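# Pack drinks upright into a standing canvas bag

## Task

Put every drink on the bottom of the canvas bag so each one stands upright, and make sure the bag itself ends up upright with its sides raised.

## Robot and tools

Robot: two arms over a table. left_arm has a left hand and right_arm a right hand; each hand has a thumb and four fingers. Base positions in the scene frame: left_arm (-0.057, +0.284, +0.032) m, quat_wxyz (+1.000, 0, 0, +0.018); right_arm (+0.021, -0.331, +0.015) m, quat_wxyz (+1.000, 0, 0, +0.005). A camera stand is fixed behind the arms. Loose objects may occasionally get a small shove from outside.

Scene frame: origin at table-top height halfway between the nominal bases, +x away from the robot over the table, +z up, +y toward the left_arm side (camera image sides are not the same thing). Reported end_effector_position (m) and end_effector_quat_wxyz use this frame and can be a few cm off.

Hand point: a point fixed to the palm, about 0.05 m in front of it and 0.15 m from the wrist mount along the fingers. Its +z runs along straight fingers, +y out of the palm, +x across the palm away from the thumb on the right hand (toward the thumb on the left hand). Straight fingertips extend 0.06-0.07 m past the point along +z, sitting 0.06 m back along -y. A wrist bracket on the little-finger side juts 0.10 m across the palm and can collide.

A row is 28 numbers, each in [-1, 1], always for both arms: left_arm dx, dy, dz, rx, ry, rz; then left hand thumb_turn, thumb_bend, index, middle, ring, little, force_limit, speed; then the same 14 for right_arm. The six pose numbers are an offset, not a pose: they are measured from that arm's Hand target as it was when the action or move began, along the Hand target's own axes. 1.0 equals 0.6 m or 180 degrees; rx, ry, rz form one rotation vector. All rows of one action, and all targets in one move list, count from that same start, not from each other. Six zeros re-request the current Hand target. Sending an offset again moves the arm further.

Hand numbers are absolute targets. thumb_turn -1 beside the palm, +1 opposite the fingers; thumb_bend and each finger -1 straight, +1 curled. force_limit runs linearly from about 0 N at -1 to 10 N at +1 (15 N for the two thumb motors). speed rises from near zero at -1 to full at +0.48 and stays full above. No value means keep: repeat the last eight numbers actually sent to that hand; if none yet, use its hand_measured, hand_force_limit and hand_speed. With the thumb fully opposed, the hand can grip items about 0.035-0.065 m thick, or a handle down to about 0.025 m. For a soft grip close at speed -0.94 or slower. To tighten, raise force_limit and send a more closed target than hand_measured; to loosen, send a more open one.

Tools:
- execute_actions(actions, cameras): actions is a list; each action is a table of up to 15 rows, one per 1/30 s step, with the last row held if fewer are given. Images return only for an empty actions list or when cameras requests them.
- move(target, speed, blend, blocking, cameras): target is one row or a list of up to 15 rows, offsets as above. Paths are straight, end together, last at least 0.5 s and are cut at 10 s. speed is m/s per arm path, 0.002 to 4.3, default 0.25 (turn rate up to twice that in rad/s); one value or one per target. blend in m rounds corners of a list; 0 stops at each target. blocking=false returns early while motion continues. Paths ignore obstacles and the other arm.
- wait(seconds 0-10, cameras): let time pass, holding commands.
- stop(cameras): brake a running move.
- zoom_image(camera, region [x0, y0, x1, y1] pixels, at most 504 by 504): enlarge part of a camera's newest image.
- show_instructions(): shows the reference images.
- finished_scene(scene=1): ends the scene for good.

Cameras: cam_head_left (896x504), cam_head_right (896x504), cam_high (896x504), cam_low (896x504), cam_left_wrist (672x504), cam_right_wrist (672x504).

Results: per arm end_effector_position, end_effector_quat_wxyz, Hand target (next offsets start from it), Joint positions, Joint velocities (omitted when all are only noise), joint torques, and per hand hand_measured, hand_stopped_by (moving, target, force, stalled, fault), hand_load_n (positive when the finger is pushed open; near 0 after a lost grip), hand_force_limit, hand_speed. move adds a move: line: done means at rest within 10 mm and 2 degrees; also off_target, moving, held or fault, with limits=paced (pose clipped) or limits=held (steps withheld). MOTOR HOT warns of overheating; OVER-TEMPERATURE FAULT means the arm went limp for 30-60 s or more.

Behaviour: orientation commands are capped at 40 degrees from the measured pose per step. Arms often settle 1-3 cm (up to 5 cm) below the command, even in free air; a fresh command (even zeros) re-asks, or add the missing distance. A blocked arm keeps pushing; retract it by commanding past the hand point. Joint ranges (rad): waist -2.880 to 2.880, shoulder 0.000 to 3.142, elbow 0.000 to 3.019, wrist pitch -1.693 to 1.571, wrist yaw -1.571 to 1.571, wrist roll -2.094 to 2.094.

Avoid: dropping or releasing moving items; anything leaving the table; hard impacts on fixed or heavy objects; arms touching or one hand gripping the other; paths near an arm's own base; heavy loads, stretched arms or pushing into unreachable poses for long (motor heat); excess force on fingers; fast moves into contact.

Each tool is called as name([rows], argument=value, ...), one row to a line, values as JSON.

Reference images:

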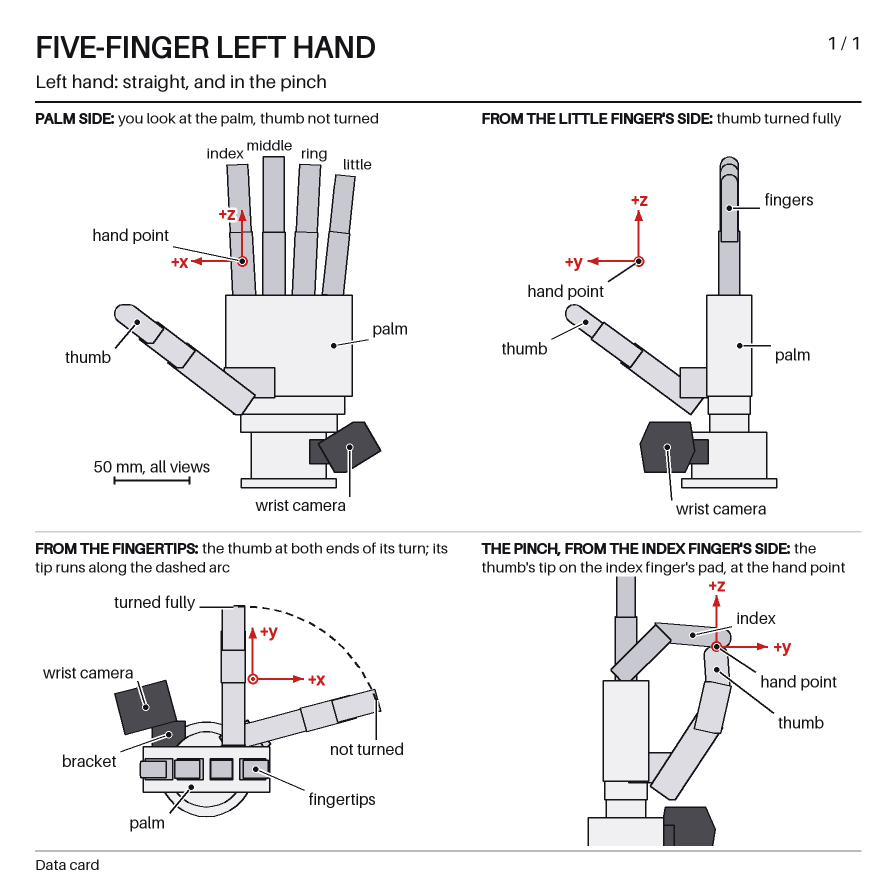

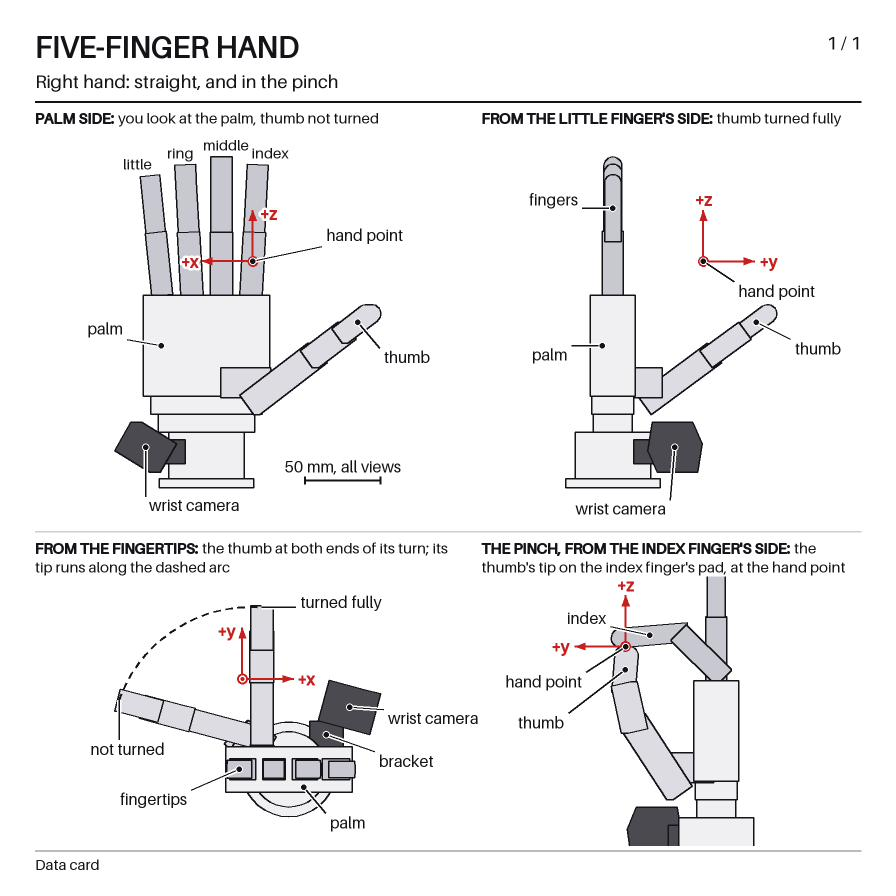

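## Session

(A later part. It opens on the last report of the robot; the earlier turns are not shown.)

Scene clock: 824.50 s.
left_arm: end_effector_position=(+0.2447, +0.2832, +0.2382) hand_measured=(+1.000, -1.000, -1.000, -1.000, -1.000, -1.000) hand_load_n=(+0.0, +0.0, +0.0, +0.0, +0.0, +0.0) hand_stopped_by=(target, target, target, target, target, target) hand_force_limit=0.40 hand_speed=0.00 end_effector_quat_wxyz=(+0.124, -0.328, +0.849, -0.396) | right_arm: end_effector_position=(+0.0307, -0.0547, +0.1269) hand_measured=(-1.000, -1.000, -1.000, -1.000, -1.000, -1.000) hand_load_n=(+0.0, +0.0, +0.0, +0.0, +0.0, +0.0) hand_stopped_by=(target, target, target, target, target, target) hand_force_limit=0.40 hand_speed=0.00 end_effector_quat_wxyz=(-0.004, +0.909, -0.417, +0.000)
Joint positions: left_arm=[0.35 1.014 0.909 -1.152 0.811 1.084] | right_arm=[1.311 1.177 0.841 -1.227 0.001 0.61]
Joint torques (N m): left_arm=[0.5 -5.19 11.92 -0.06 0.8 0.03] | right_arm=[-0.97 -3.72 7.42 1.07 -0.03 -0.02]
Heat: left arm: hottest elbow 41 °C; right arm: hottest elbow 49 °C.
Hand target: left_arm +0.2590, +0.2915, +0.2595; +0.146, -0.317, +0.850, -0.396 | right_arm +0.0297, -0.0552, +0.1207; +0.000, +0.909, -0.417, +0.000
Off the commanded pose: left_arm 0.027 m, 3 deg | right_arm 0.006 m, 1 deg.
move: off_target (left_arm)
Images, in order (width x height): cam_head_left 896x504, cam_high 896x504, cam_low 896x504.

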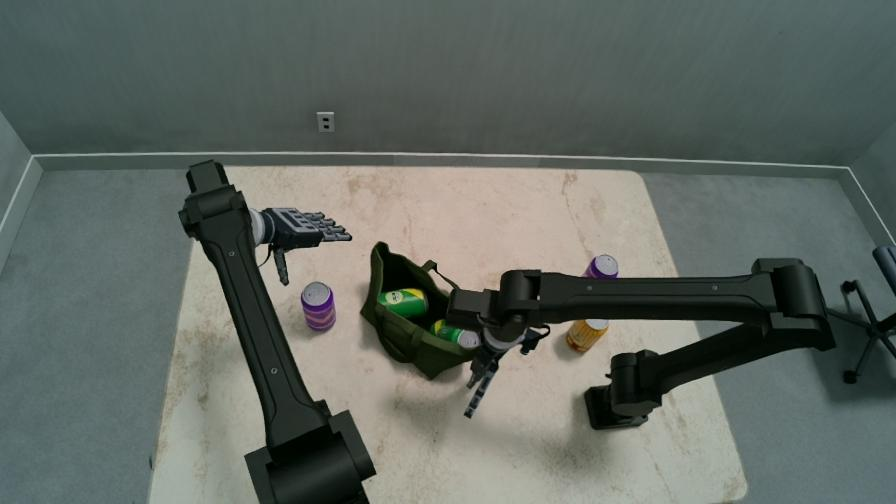

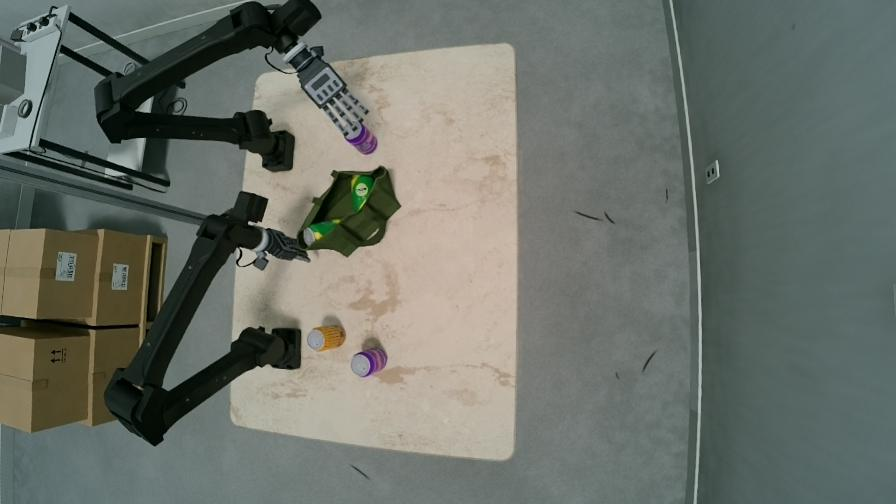

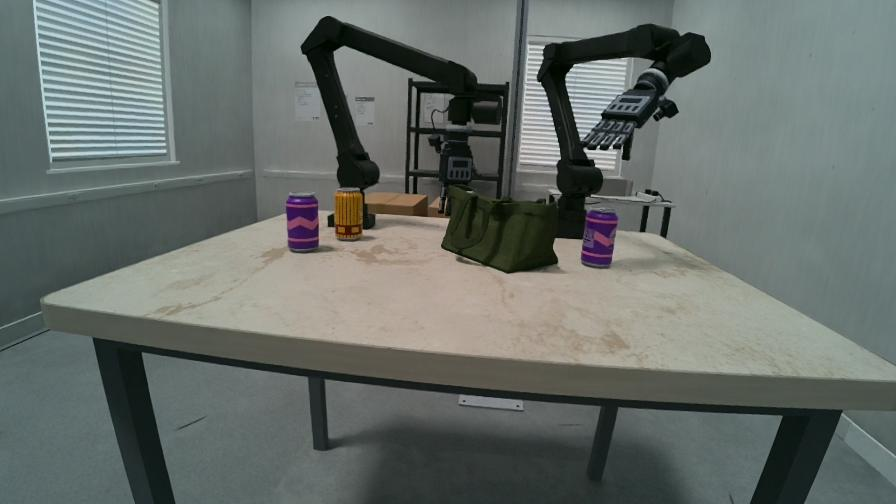

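move(target=[0,0,0,0,0,0,1,-1,-1,-1,-1,-1,0.4,0,0.005,-0.0833,0,0,0,0,-1,-1,-1,-1,-1,-1,0.4,0], speed=0.05, cameras=["cam_high","cam_low","cam_head_left"])

zoom_image(camera="cam_high", region=[270, 150, 410, 270])

zoom_image(camera="cam_head_left", region=[340, 230, 510, 390])

Scene clock: 826.83 s.
left_arm: end_effector_position=(+0.2447, +0.2832, +0.2382) hand_measured=(+1.000, -1.000, -1.000, -1.000, -1.000, -1.000) hand_load_n=(+0.0, +0.0, +0.0, +0.0, +0.0, +0.0) hand_stopped_by=(target, target, target, target, target, target) hand_force_limit=0.40 hand_speed=0.00 end_effector_quat_wxyz=(+0.124, -0.328, +0.849, -0.396) | right_arm: end_effector_position=(+0.0575, -0.0496, +0.1082) hand_measured=(-1.000, -1.000, -1.000, -1.000, -1.000, -1.000) hand_load_n=(+0.0, +0.0, +0.0, +0.0, +0.0, +0.0) hand_stopped_by=(target, target, target, target, target, target) hand_force_limit=0.40 hand_speed=0.00 end_effector_quat_wxyz=(+0.028, +0.909, -0.416, +0.003)
Joint positions: left_arm=[0.35 1.014 0.909 -1.152 0.811 1.084] | right_arm=[1.233 1.284 0.87 -1.212 0.001 0.53]
Joint torques (N m): left_arm=[0.44 -5.13 11.93 -0.05 0.8 0.03] | right_arm=[-1.9 -4.6 12.34 1.03 0.01 -0.13]
Heat: left arm: hottest elbow 41 °C; right arm: hottest elbow 49 °C.
Hand target: left_arm +0.2590, +0.2915, +0.2595; +0.146, -0.317, +0.850, -0.396 | right_arm +0.0695, -0.0250, +0.1207; +0.000, +0.909, -0.417, +0.000
Off the commanded pose: left_arm 0.027 m, 3 deg | right_arm 0.030 m, 3 deg.
move: off_target (left_arm, right_arm)
Images, in order (width x height): cam_head_left 896x504, cam_high 896x504, cam_low 896x504.

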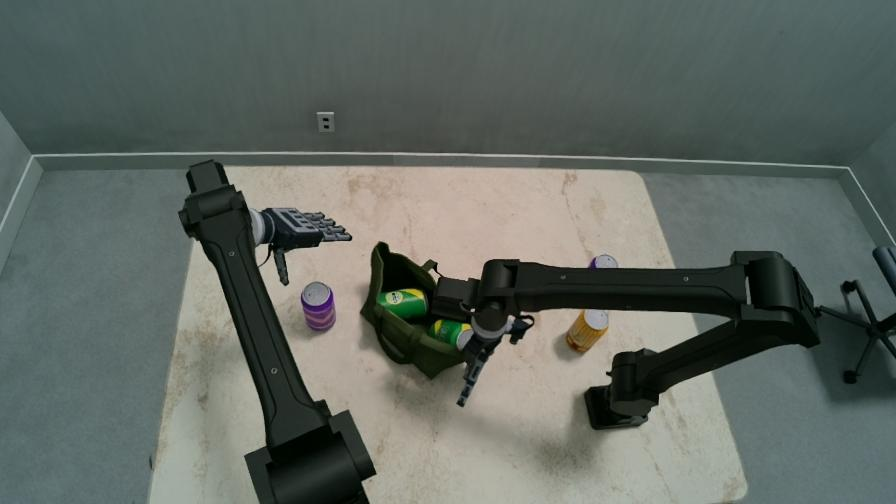

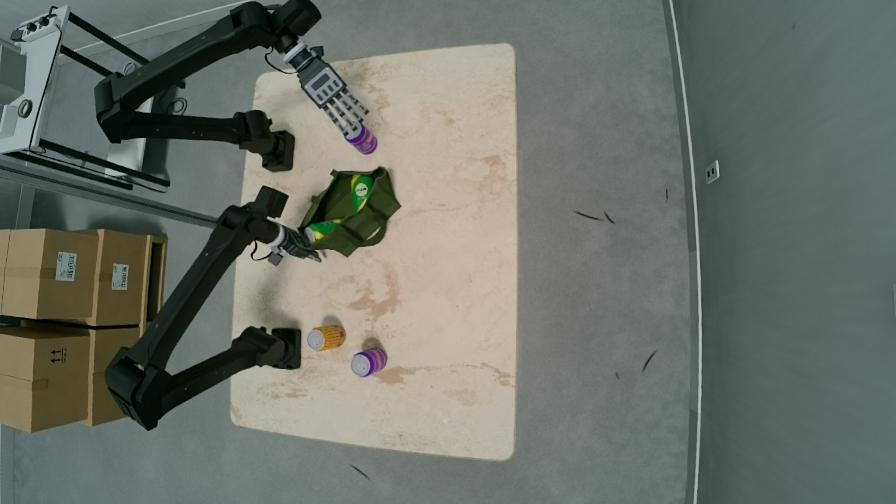

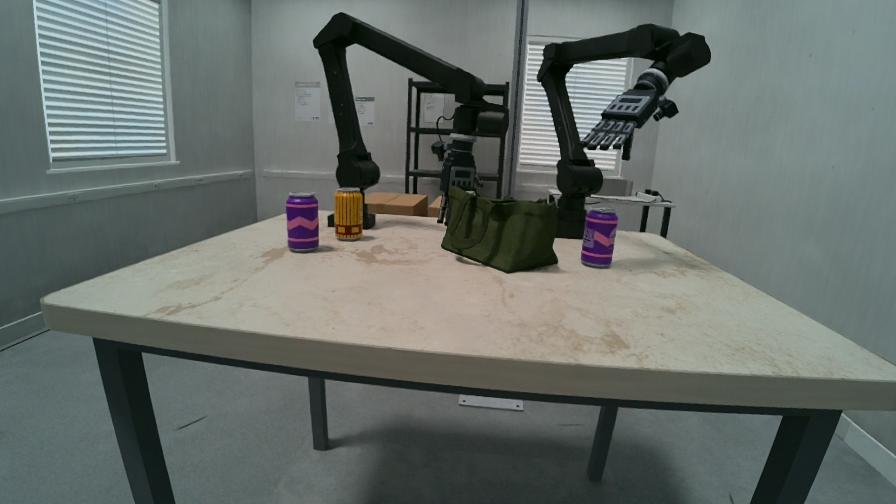

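Scaled by 3.600 from the camera's 896x504 image, which has a finer 1280x720 frame.

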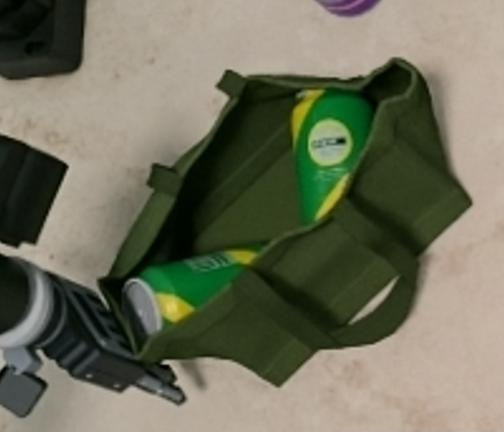

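Scaled by 2.965 from the camera's 896x504 image, which has a finer 1280x720 frame.

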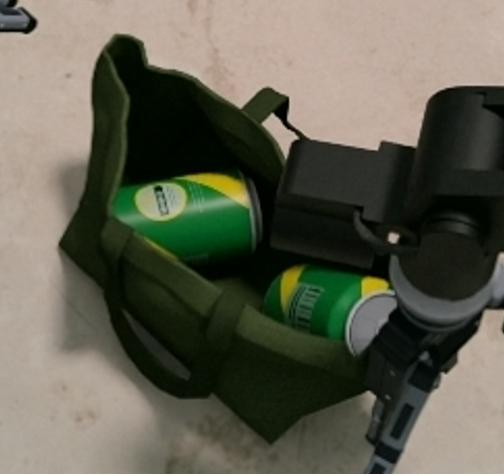

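move(target=[0,0,0,0,0,0,1,-1,-1,-1,-1,-1,0.4,0,-0.0107,-0.0642,-0.025,0,0,0,-1,-1,-1,-1,-1,-1,0.4,0], speed=0.05, cameras=["cam_high","cam_low","cam_head_left"])

zoom_image(camera="cam_high", region=[270, 150, 410, 270])

zoom_image(camera="cam_head_left", region=[340, 230, 510, 390])

Scene clock: 828.67 s.
left_arm: end_effector_position=(+0.2447, +0.2832, +0.2382) hand_measured=(+1.000, -1.000, -1.000, -1.000, -1.000, -1.000) hand_load_n=(+0.0, +0.0, +0.0, +0.0, +0.0, +0.0) hand_stopped_by=(target, target, target, target, target, target) hand_force_limit=0.40 hand_speed=0.00 end_effector_quat_wxyz=(+0.124, -0.328, +0.849, -0.396) | right_arm: end_effector_position=(+0.0823, -0.0178, +0.1199) hand_measured=(-1.000, -1.000, -1.000, -1.000, -1.000, -1.000) hand_load_n=(+0.0, +0.0, -0.5, -0.5, -1.0, +0.0) hand_stopped_by=(target, target, target, target, target, target) hand_force_limit=0.40 hand_speed=0.00 end_effector_quat_wxyz=(+0.024, +0.908, -0.418, +0.002)
Joint positions: left_arm=[0.35 1.014 0.909 -1.152 0.811 1.084] | right_arm=[1.195 1.367 0.981 -1.232 0.001 0.495]
Joint torques (N m): left_arm=[0.44 -5.19 11.92 -0.05 0.8 0.02] | right_arm=[-1.79 -6.01 13.08 0.34 0 -0.15]
Heat: left arm: hottest elbow 42 °C; right arm: hottest elbow 48 °C.
Hand target: left_arm +0.2590, +0.2915, +0.2595; +0.146, -0.317, +0.850, -0.396 | right_arm +0.0946, +0.0051, +0.1358; +0.000, +0.909, -0.417, +0.000
Off the commanded pose: left_arm 0.027 m, 3 deg | right_arm 0.030 m, 3 deg.
move: off_target (left_arm, right_arm)
Images, in order (width x height): cam_head_left 896x504, cam_high 896x504, cam_low 896x504.

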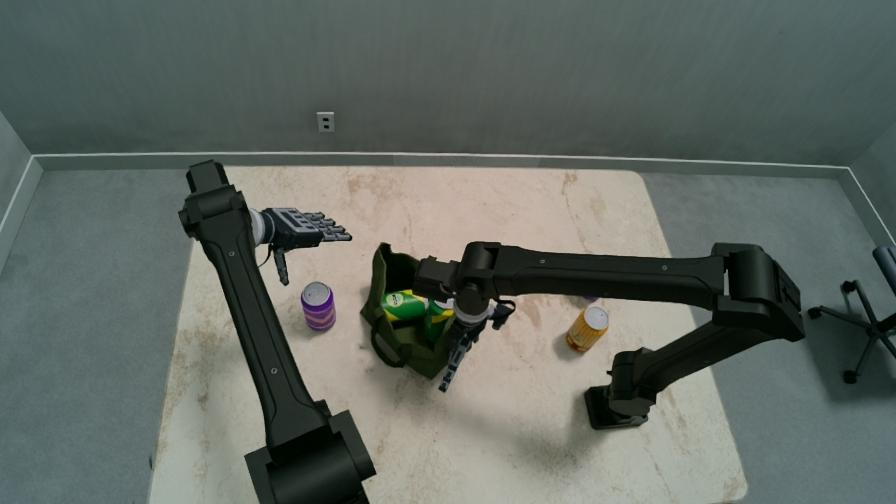

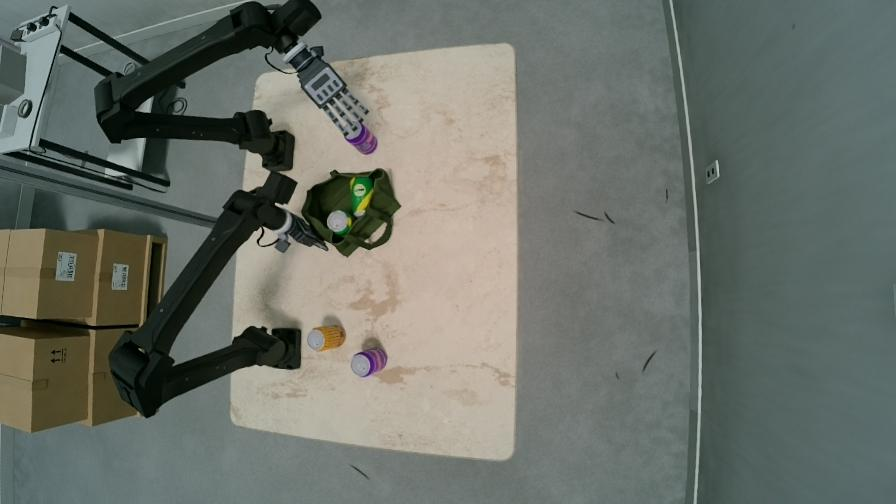

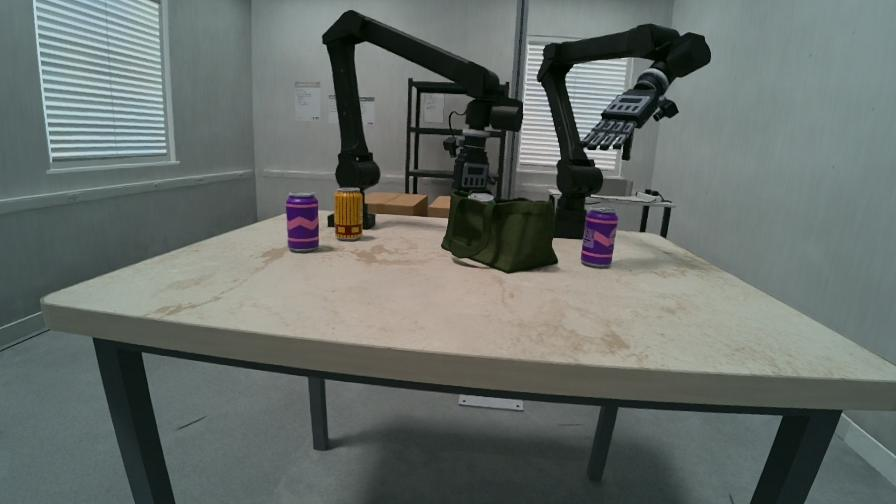

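Scaled by 3.600 from the camera's 896x504 image, which has a finer 1280x720 frame.

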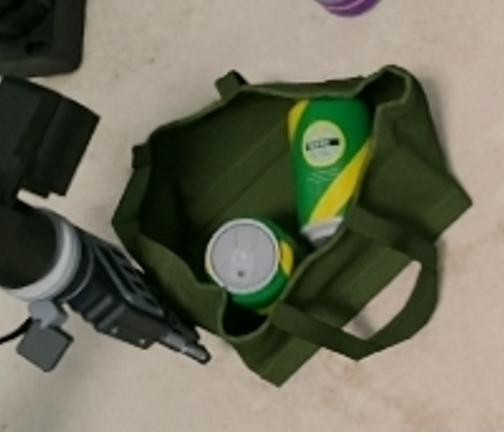

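Scaled by 2.965 from the camera's 896x504 image, which has a finer 1280x720 frame.

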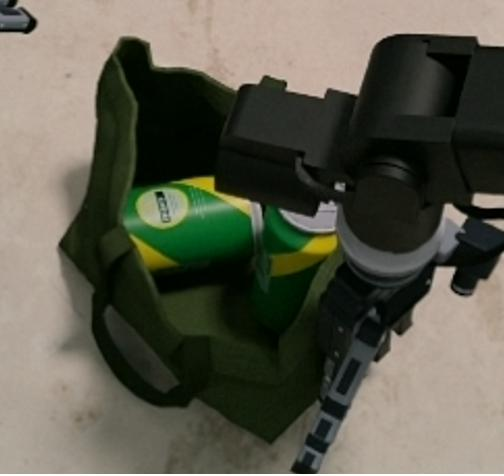

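move(target=[0,0,0,0,0,0,1,-1,-1,-1,-1,-1,0.4,0,0,0.08,0,0,0,0,-1,-1,-1,-1,-1,-1,0.4,0], speed=0.06, cameras=["cam_high","cam_low","cam_head_left","cam_head_right"])

zoom_image(camera="cam_high", region=[280, 150, 410, 270])

zoom_image(camera="cam_head_left", region=[340, 230, 510, 390])

zoom_image(camera="cam_low", region=[430, 170, 570, 280])

Scene clock: 830.70 s.
left_arm: end_effector_position=(+0.2447, +0.2832, +0.2382) hand_measured=(+1.000, -1.000, -1.000, -1.000, -1.000, -1.000) hand_load_n=(+0.0, +0.0, +0.0, +0.0, +0.0, +0.0) hand_stopped_by=(target, target, target, target, target, target) hand_force_limit=0.40 hand_speed=0.00 end_effector_quat_wxyz=(+0.124, -0.328, +0.849, -0.396) | right_arm: end_effector_position=(+0.0634, -0.0216, +0.1349) hand_measured=(-1.000, -1.000, -1.000, -1.000, -1.000, -1.000) hand_load_n=(+0.0, +0.0, +0.0, +0.0, +0.0, +0.0) hand_stopped_by=(target, target, target, target, target, target) hand_force_limit=0.40 hand_speed=0.00 end_effector_quat_wxyz=(-0.002, +0.909, -0.417, +0.000)
Joint positions: left_arm=[0.35 1.014 0.909 -1.152 0.811 1.084] | right_arm=[1.243 1.287 0.955 -1.235 0.001 0.541]
Joint torques (N m): left_arm=[0.44 -5.19 11.92 -0.03 0.79 0.03] | right_arm=[-0.5 -7.41 7.31 0.23 -0.02 0.05]
Heat: left arm: hottest elbow 42 °C; right arm: hottest elbow 48 °C.
Hand target: left_arm +0.2590, +0.2915, +0.2595; +0.146, -0.317, +0.850, -0.396 | right_arm +0.0583, -0.0263, +0.1357; +0.000, +0.909, -0.417, +0.000
Off the commanded pose: left_arm 0.027 m, 3 deg | right_arm 0.007 m, 0 deg.
move: off_target (left_arm)
Images, in order (width x height): cam_head_left 896x504, cam_head_right 896x504, cam_high 896x504, cam_low 896x504.

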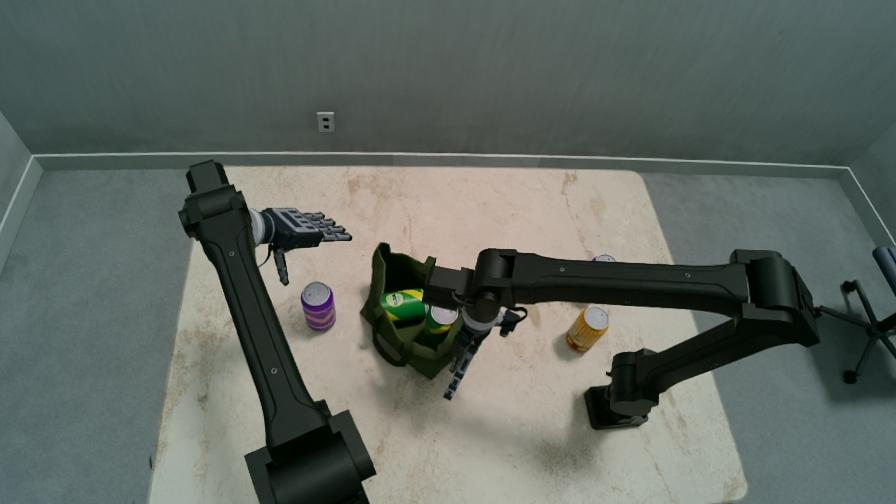

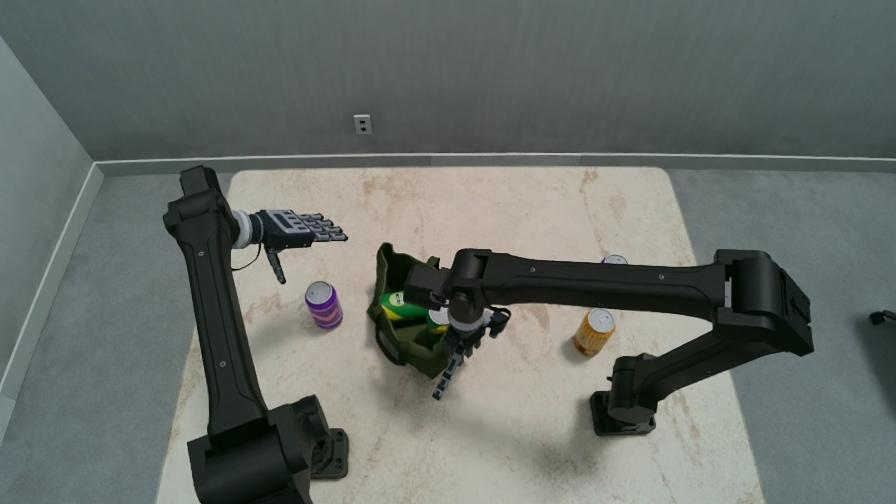

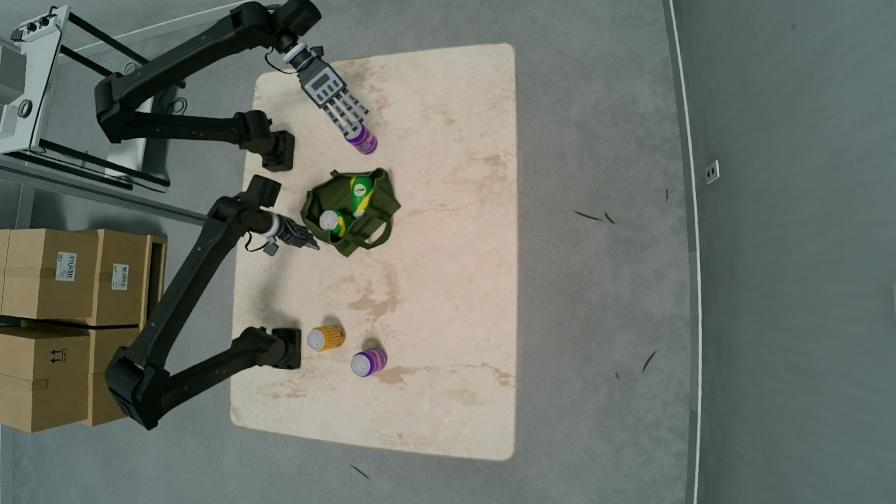

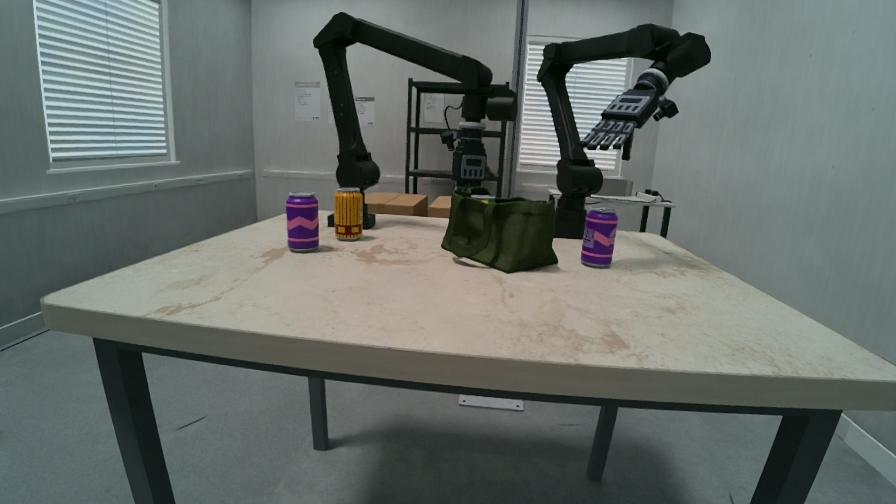

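Scaled by 3.877 from the camera's 896x504 image, which has a finer 1280x720 frame.

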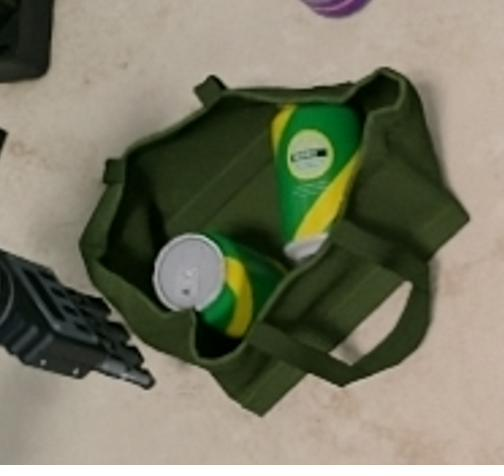

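Scaled by 2.965 from the camera's 896x504 image, which has a finer 1280x720 frame.

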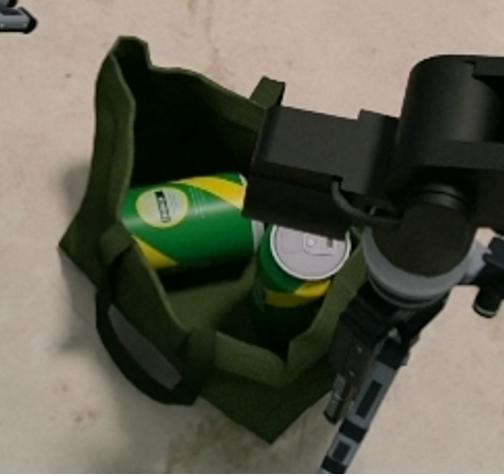

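Scaled by 3.600 from the camera's 896x504 image, which has a finer 1280x720 frame.

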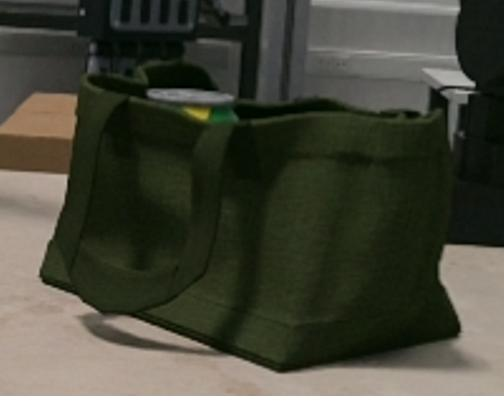

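move(target=[-0.001,0.2094,0.1726,0,0,0,1,-1,-1,-1,-1,-1,0.4,0,0,0,-0.2,0,0,0,-1,-1,-1,-1,-1,-1,0.4,0], speed=0.12, cameras=["cam_high","cam_left_wrist"])

zoom_image(camera="cam_high", region=[280, 90, 410, 270])

Scene clock: 840.60 s.
left_arm: end_effector_position=(+0.2550, +0.2895, +0.0987) hand_measured=(+1.000, -1.000, -1.000, -1.000, -1.000, -1.000) hand_load_n=(+0.0, +0.0, +0.0, +0.0, +0.0, +0.0) hand_stopped_by=(target, target, target, target, target, target) hand_force_limit=0.40 hand_speed=0.00 end_effector_quat_wxyz=(+0.139, -0.320, +0.850, -0.396) | right_arm: end_effector_position=(+0.0573, -0.0400, +0.2334) hand_measured=(-1.000, -1.000, -1.000, -1.000, -1.000, -1.000) hand_load_n=(+0.0, +0.0, +0.0, +0.0, +0.0, +0.0) hand_stopped_by=(target, target, target, target, target, target) hand_force_limit=0.40 hand_speed=0.00 end_effector_quat_wxyz=(+0.027, +0.909, -0.417, +0.004)
Joint positions: left_arm=[0.356 1.171 0.627 -0.687 0.813 1.096] | right_arm=[1.243 1.225 1.158 -1.56 0.001 0.541]
Joint torques (N m): left_arm=[0.38 -6.42 6.89 1.01 0.79 -0.02] | right_arm=[-0.5 -6.48 13.14 -0.01 -0.05 0.04]
Heat: left arm: hottest elbow 43 °C; right arm: hottest elbow 46 °C.
Hand target: left_arm +0.2578, +0.2928, +0.0966; +0.145, -0.317, +0.849, -0.396 | right_arm +0.0583, -0.0262, +0.2559; +0.000, +0.909, -0.417, +0.000
Off the commanded pose: left_arm 0.005 m, 1 deg | right_arm 0.026 m, 3 deg.
move: off_target (right_arm)
Images, in order (width x height): cam_high 896x504, cam_left_wrist 672x504.

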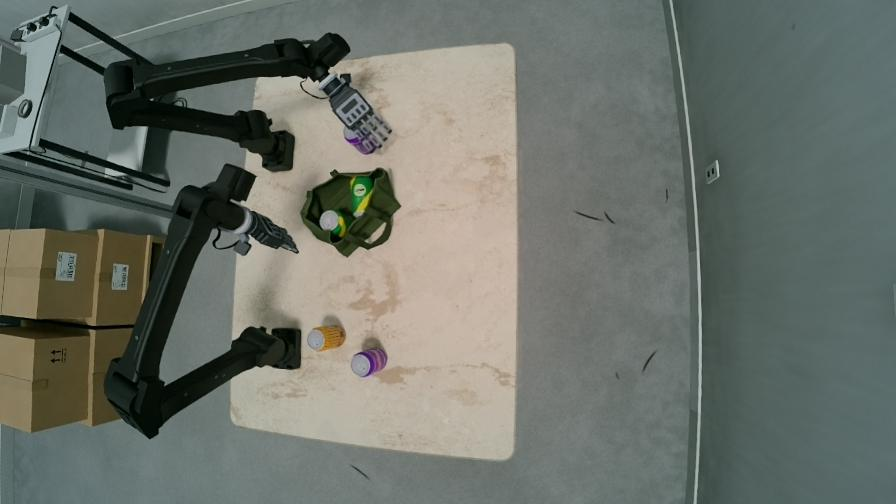

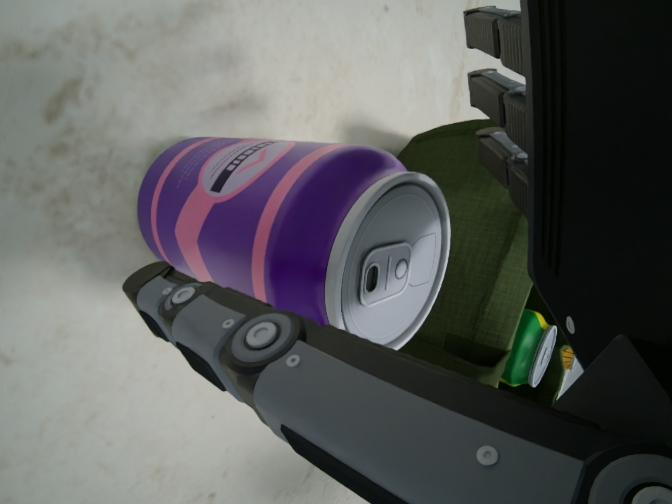

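Scaled by 2.800 from the camera's 896x504 image, which has a finer 1280x720 frame.

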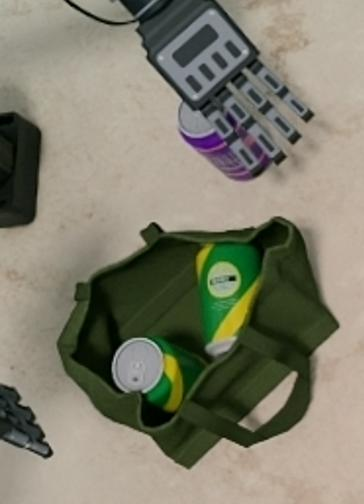

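move([
  [-0.01,0.0242,0.0204,0,0,0,1,-1,-1,-1,-1,-1,0.4,0,0,0,0,0,0,0,-1,-1,-1,-1,-1,-1,0.4,0],
  [-0.01,0.0242,0.0204,0,0,0,1,-0.9,0.25,0.25,0.3,0,-0.3,-0.5,0,0,0,0,0,0,-1,-1,-1,-1,-1,-1,0.4,0],
], speed=0.08, cameras=["cam_left_wrist"])

Scene clock: 844.30 s.
left_arm: end_effector_position=(+0.2610, +0.2932, +0.0807) hand_measured=(+1.000, -0.900, -0.270, +0.250, +0.300, +0.000) hand_load_n=(+0.0, +0.0, +0.0, +0.0, +0.0, +0.0) hand_stopped_by=(target, target, force, target, target, target) hand_force_limit=-0.30 hand_speed=-0.50 end_effector_quat_wxyz=(+0.141, -0.319, +0.849, -0.397) | right_arm: end_effector_position=(+0.0573, -0.0400, +0.2334) hand_measured=(-1.000, -1.000, -1.000, -1.000, -1.000, -1.000) hand_load_n=(+0.0, +0.0, +0.0, +0.0, +0.0, +0.0) hand_stopped_by=(target, target, target, target, target, target) hand_force_limit=0.40 hand_speed=0.00 end_effector_quat_wxyz=(+0.027, +0.909, -0.417, +0.004)
Joint positions: left_arm=[0.362 1.227 0.612 -0.618 0.818 1.103] | right_arm=[1.243 1.225 1.158 -1.56 0.001 0.541]
Joint torques (N m): left_arm=[0.44 -6.83 6.54 0.98 0.67 0.01] | right_arm=[-0.44 -6.48 13.15 -0.02 -0.05 0.04]
Heat: left arm: hottest elbow 42 °C; right arm: hottest elbow 46 °C.
Hand target: left_arm +0.2624, +0.2967, +0.0777; +0.146, -0.317, +0.850, -0.396 | right_arm +0.0583, -0.0262, +0.2559; +0.000, +0.909, -0.417, +0.000
Off the commanded pose: left_arm 0.005 m, 1 deg | right_arm 0.026 m, 3 deg.
move: off_target (right_arm)
Images, in order (width x height): cam_left_wrist 672x504.

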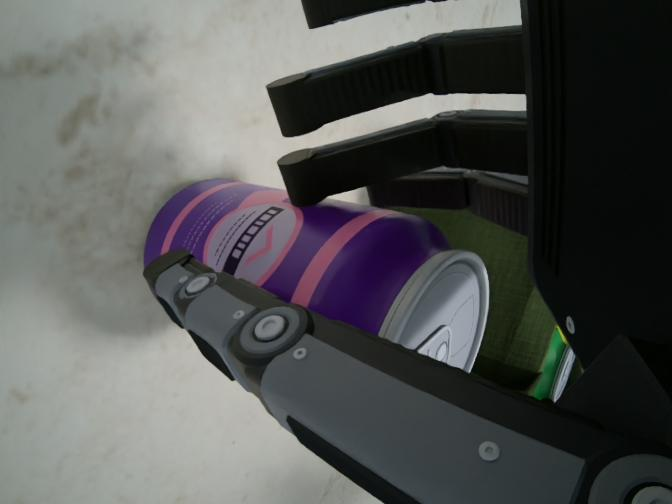

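wait(seconds=0.1, cameras=["cam_high","cam_low"])

zoom_image(camera="cam_high", region=[320, 80, 420, 180])

zoom_image(camera="cam_low", region=[540, 140, 700, 290])

Scene clock: 845.23 s.
left_arm: end_effector_position=(+0.2610, +0.2932, +0.0807) hand_measured=(+1.000, -0.900, -0.270, +0.250, +0.300, +0.000) hand_load_n=(+0.0, +0.0, +0.0, +0.0, +0.0, +0.0) hand_stopped_by=(target, target, force, target, target, target) hand_force_limit=-0.30 hand_speed=-0.50 end_effector_quat_wxyz=(+0.141, -0.319, +0.849, -0.397) | right_arm: end_effector_position=(+0.0573, -0.0400, +0.2334) hand_measured=(-1.000, -1.000, -1.000, -1.000, -1.000, -1.000) hand_load_n=(+0.0, +0.0, +0.0, +0.0, +0.0, +0.0) hand_stopped_by=(target, target, target, target, target, target) hand_force_limit=0.40 hand_speed=0.00 end_effector_quat_wxyz=(+0.027, +0.909, -0.417, +0.004)
Joint positions: left_arm=[0.362 1.227 0.612 -0.618 0.818 1.103] | right_arm=[1.243 1.225 1.158 -1.56 0.001 0.541]
Joint torques (N m): left_arm=[0.44 -6.89 6.56 0.98 0.67 0] | right_arm=[-0.5 -6.48 13.15 -0.03 -0.05 0.04]
Heat: left arm: hottest elbow 42 °C; right arm: hottest elbow 46 °C.
Hand target: left_arm +0.2624, +0.2967, +0.0777; +0.146, -0.317, +0.850, -0.396 | right_arm +0.0583, -0.0262, +0.2559; +0.000, +0.909, -0.417, +0.000
Off the commanded pose: left_arm 0.005 m, 1 deg | right_arm 0.026 m, 3 deg.
wait: 0.10 s; at rest from the start
Images, in order (width x height): cam_high 896x504, cam_low 896x504.

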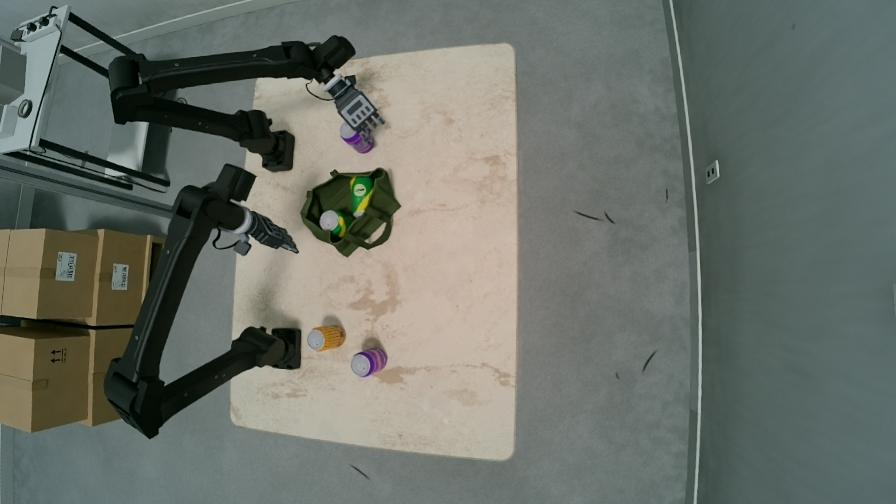

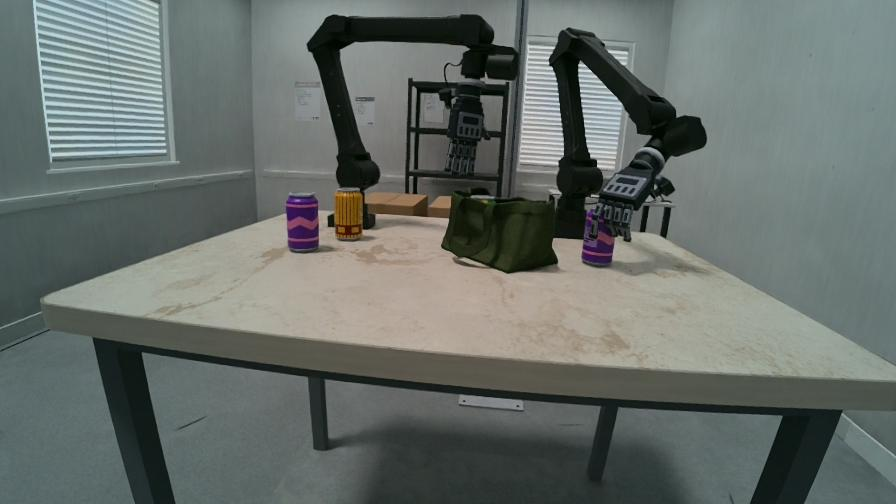

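Scaled by 5.040 from the camera's 896x504 image, which has a finer 1280x720 frame.

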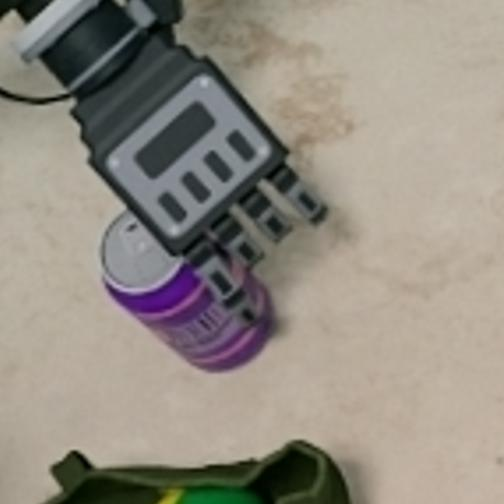

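Scaled by 3.150 from the camera's 896x504 image, which has a finer 1280x720 frame.

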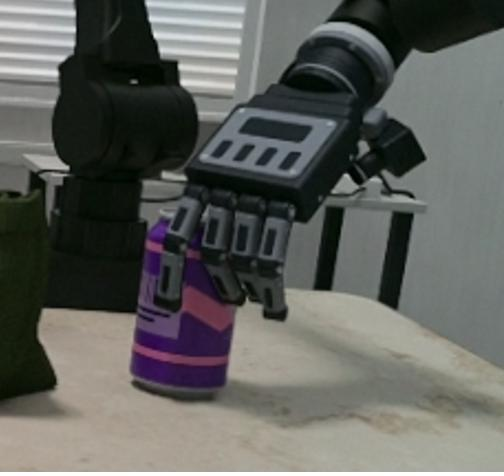

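execute_actions([
  [[0,0,0,0,0,0,1,-0.9,-1,-1,-1,-1,-0.3,-0.3,0,0,0,0,0,0,-1,-1,-1,-1,-1,-1,0.4,0]],
], cameras=["cam_high","cam_low","cam_left_wrist","cam_head_left"])

Scene clock: 848.80 s.
left_arm: end_effector_position=(+0.2610, +0.2932, +0.0807) hand_measured=(+1.000, -0.900, -1.000, -1.000, -1.000, -1.000) hand_load_n=(+0.0, +0.0, +0.0, +0.0, +0.0, +0.0) hand_stopped_by=(target, target, target, target, target, target) hand_force_limit=-0.30 hand_speed=-0.30 end_effector_quat_wxyz=(+0.141, -0.319, +0.849, -0.397) | right_arm: end_effector_position=(+0.0573, -0.0400, +0.2334) hand_measured=(-1.000, -1.000, -1.000, -1.000, -1.000, -1.000) hand_load_n=(+0.0, +0.0, +0.0, +0.0, +0.0, +0.0) hand_stopped_by=(target, target, target, target, target, target) hand_force_limit=0.40 hand_speed=0.00 end_effector_quat_wxyz=(+0.027, +0.909, -0.417, +0.004)
Joint positions: left_arm=[0.362 1.227 0.612 -0.618 0.818 1.103] | right_arm=[1.243 1.225 1.158 -1.56 0.001 0.541]
Joint torques (N m): left_arm=[0.44 -6.89 6.56 0.98 0.69 0.01] | right_arm=[-0.5 -6.42 13.14 -0.05 -0.05 0.04]
Heat: left arm: hottest elbow 41 °C; right arm: hottest elbow 46 °C.
Hand target: left_arm +0.2624, +0.2966, +0.0777; +0.146, -0.317, +0.850, -0.396 | right_arm +0.0583, -0.0262, +0.2559; +0.000, +0.909, -0.417, +0.000
Off the commanded pose: left_arm 0.005 m, 1 deg | right_arm 0.026 m, 3 deg.
Images, in order (width x height): cam_head_left 896x504, cam_high 896x504, cam_low 896x504, cam_left_wrist 672x504.

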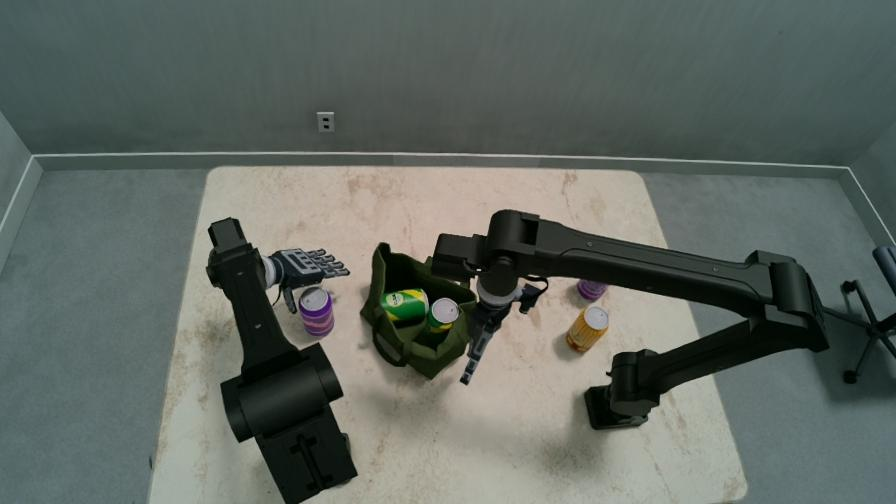

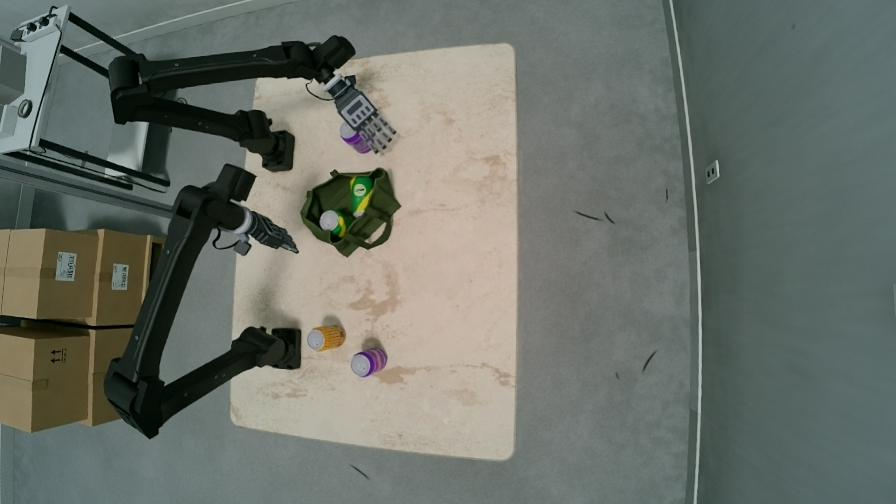

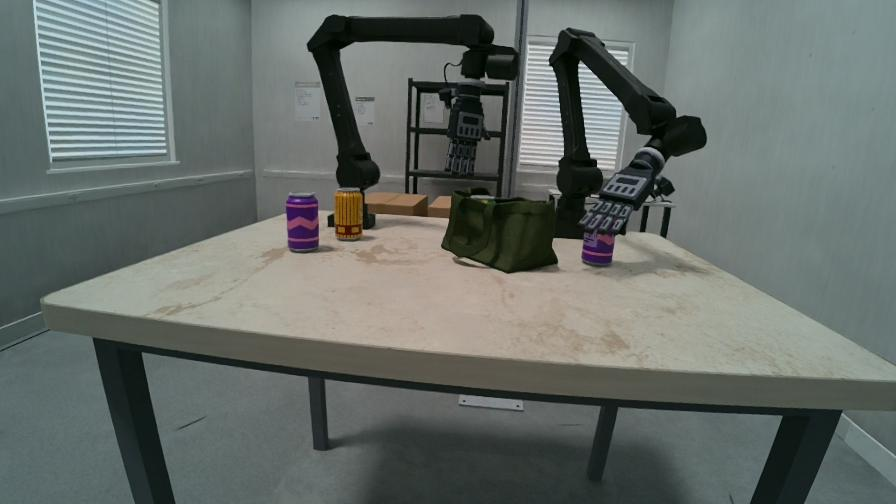

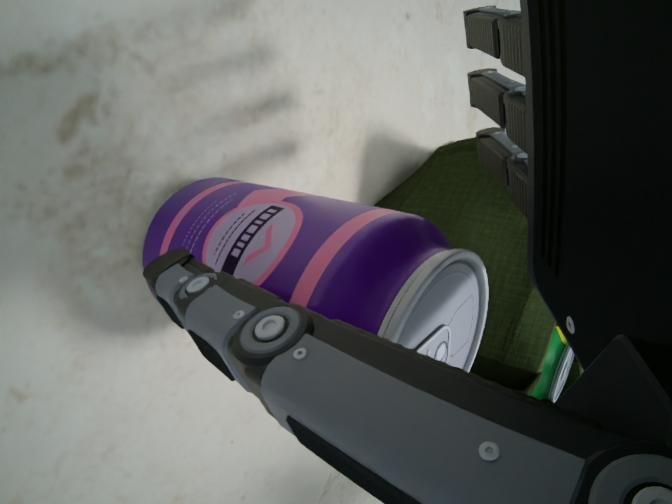

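zoom_image(camera="cam_high", region=[270, 100, 430, 270])

zoom_image(camera="cam_low", region=[420, 160, 680, 290])

Scaled by 2.965 from the camera's 896x504 image, which has a finer 1280x720 frame.

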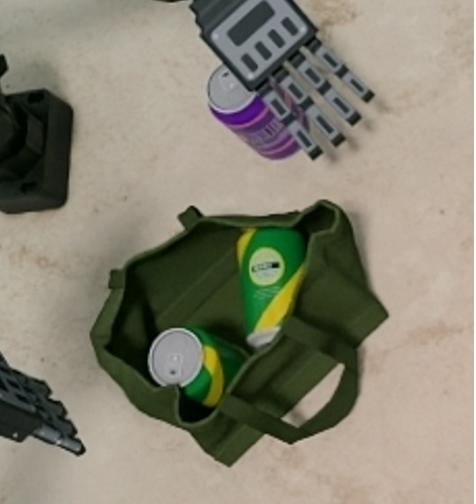

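Scaled by 1.938 from the camera's 896x504 image, which has a finer 1280x720 frame.

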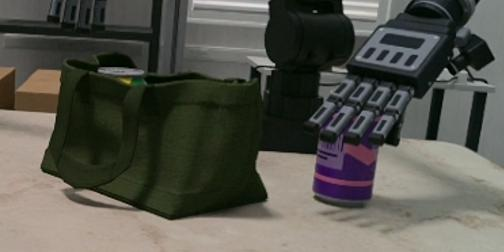

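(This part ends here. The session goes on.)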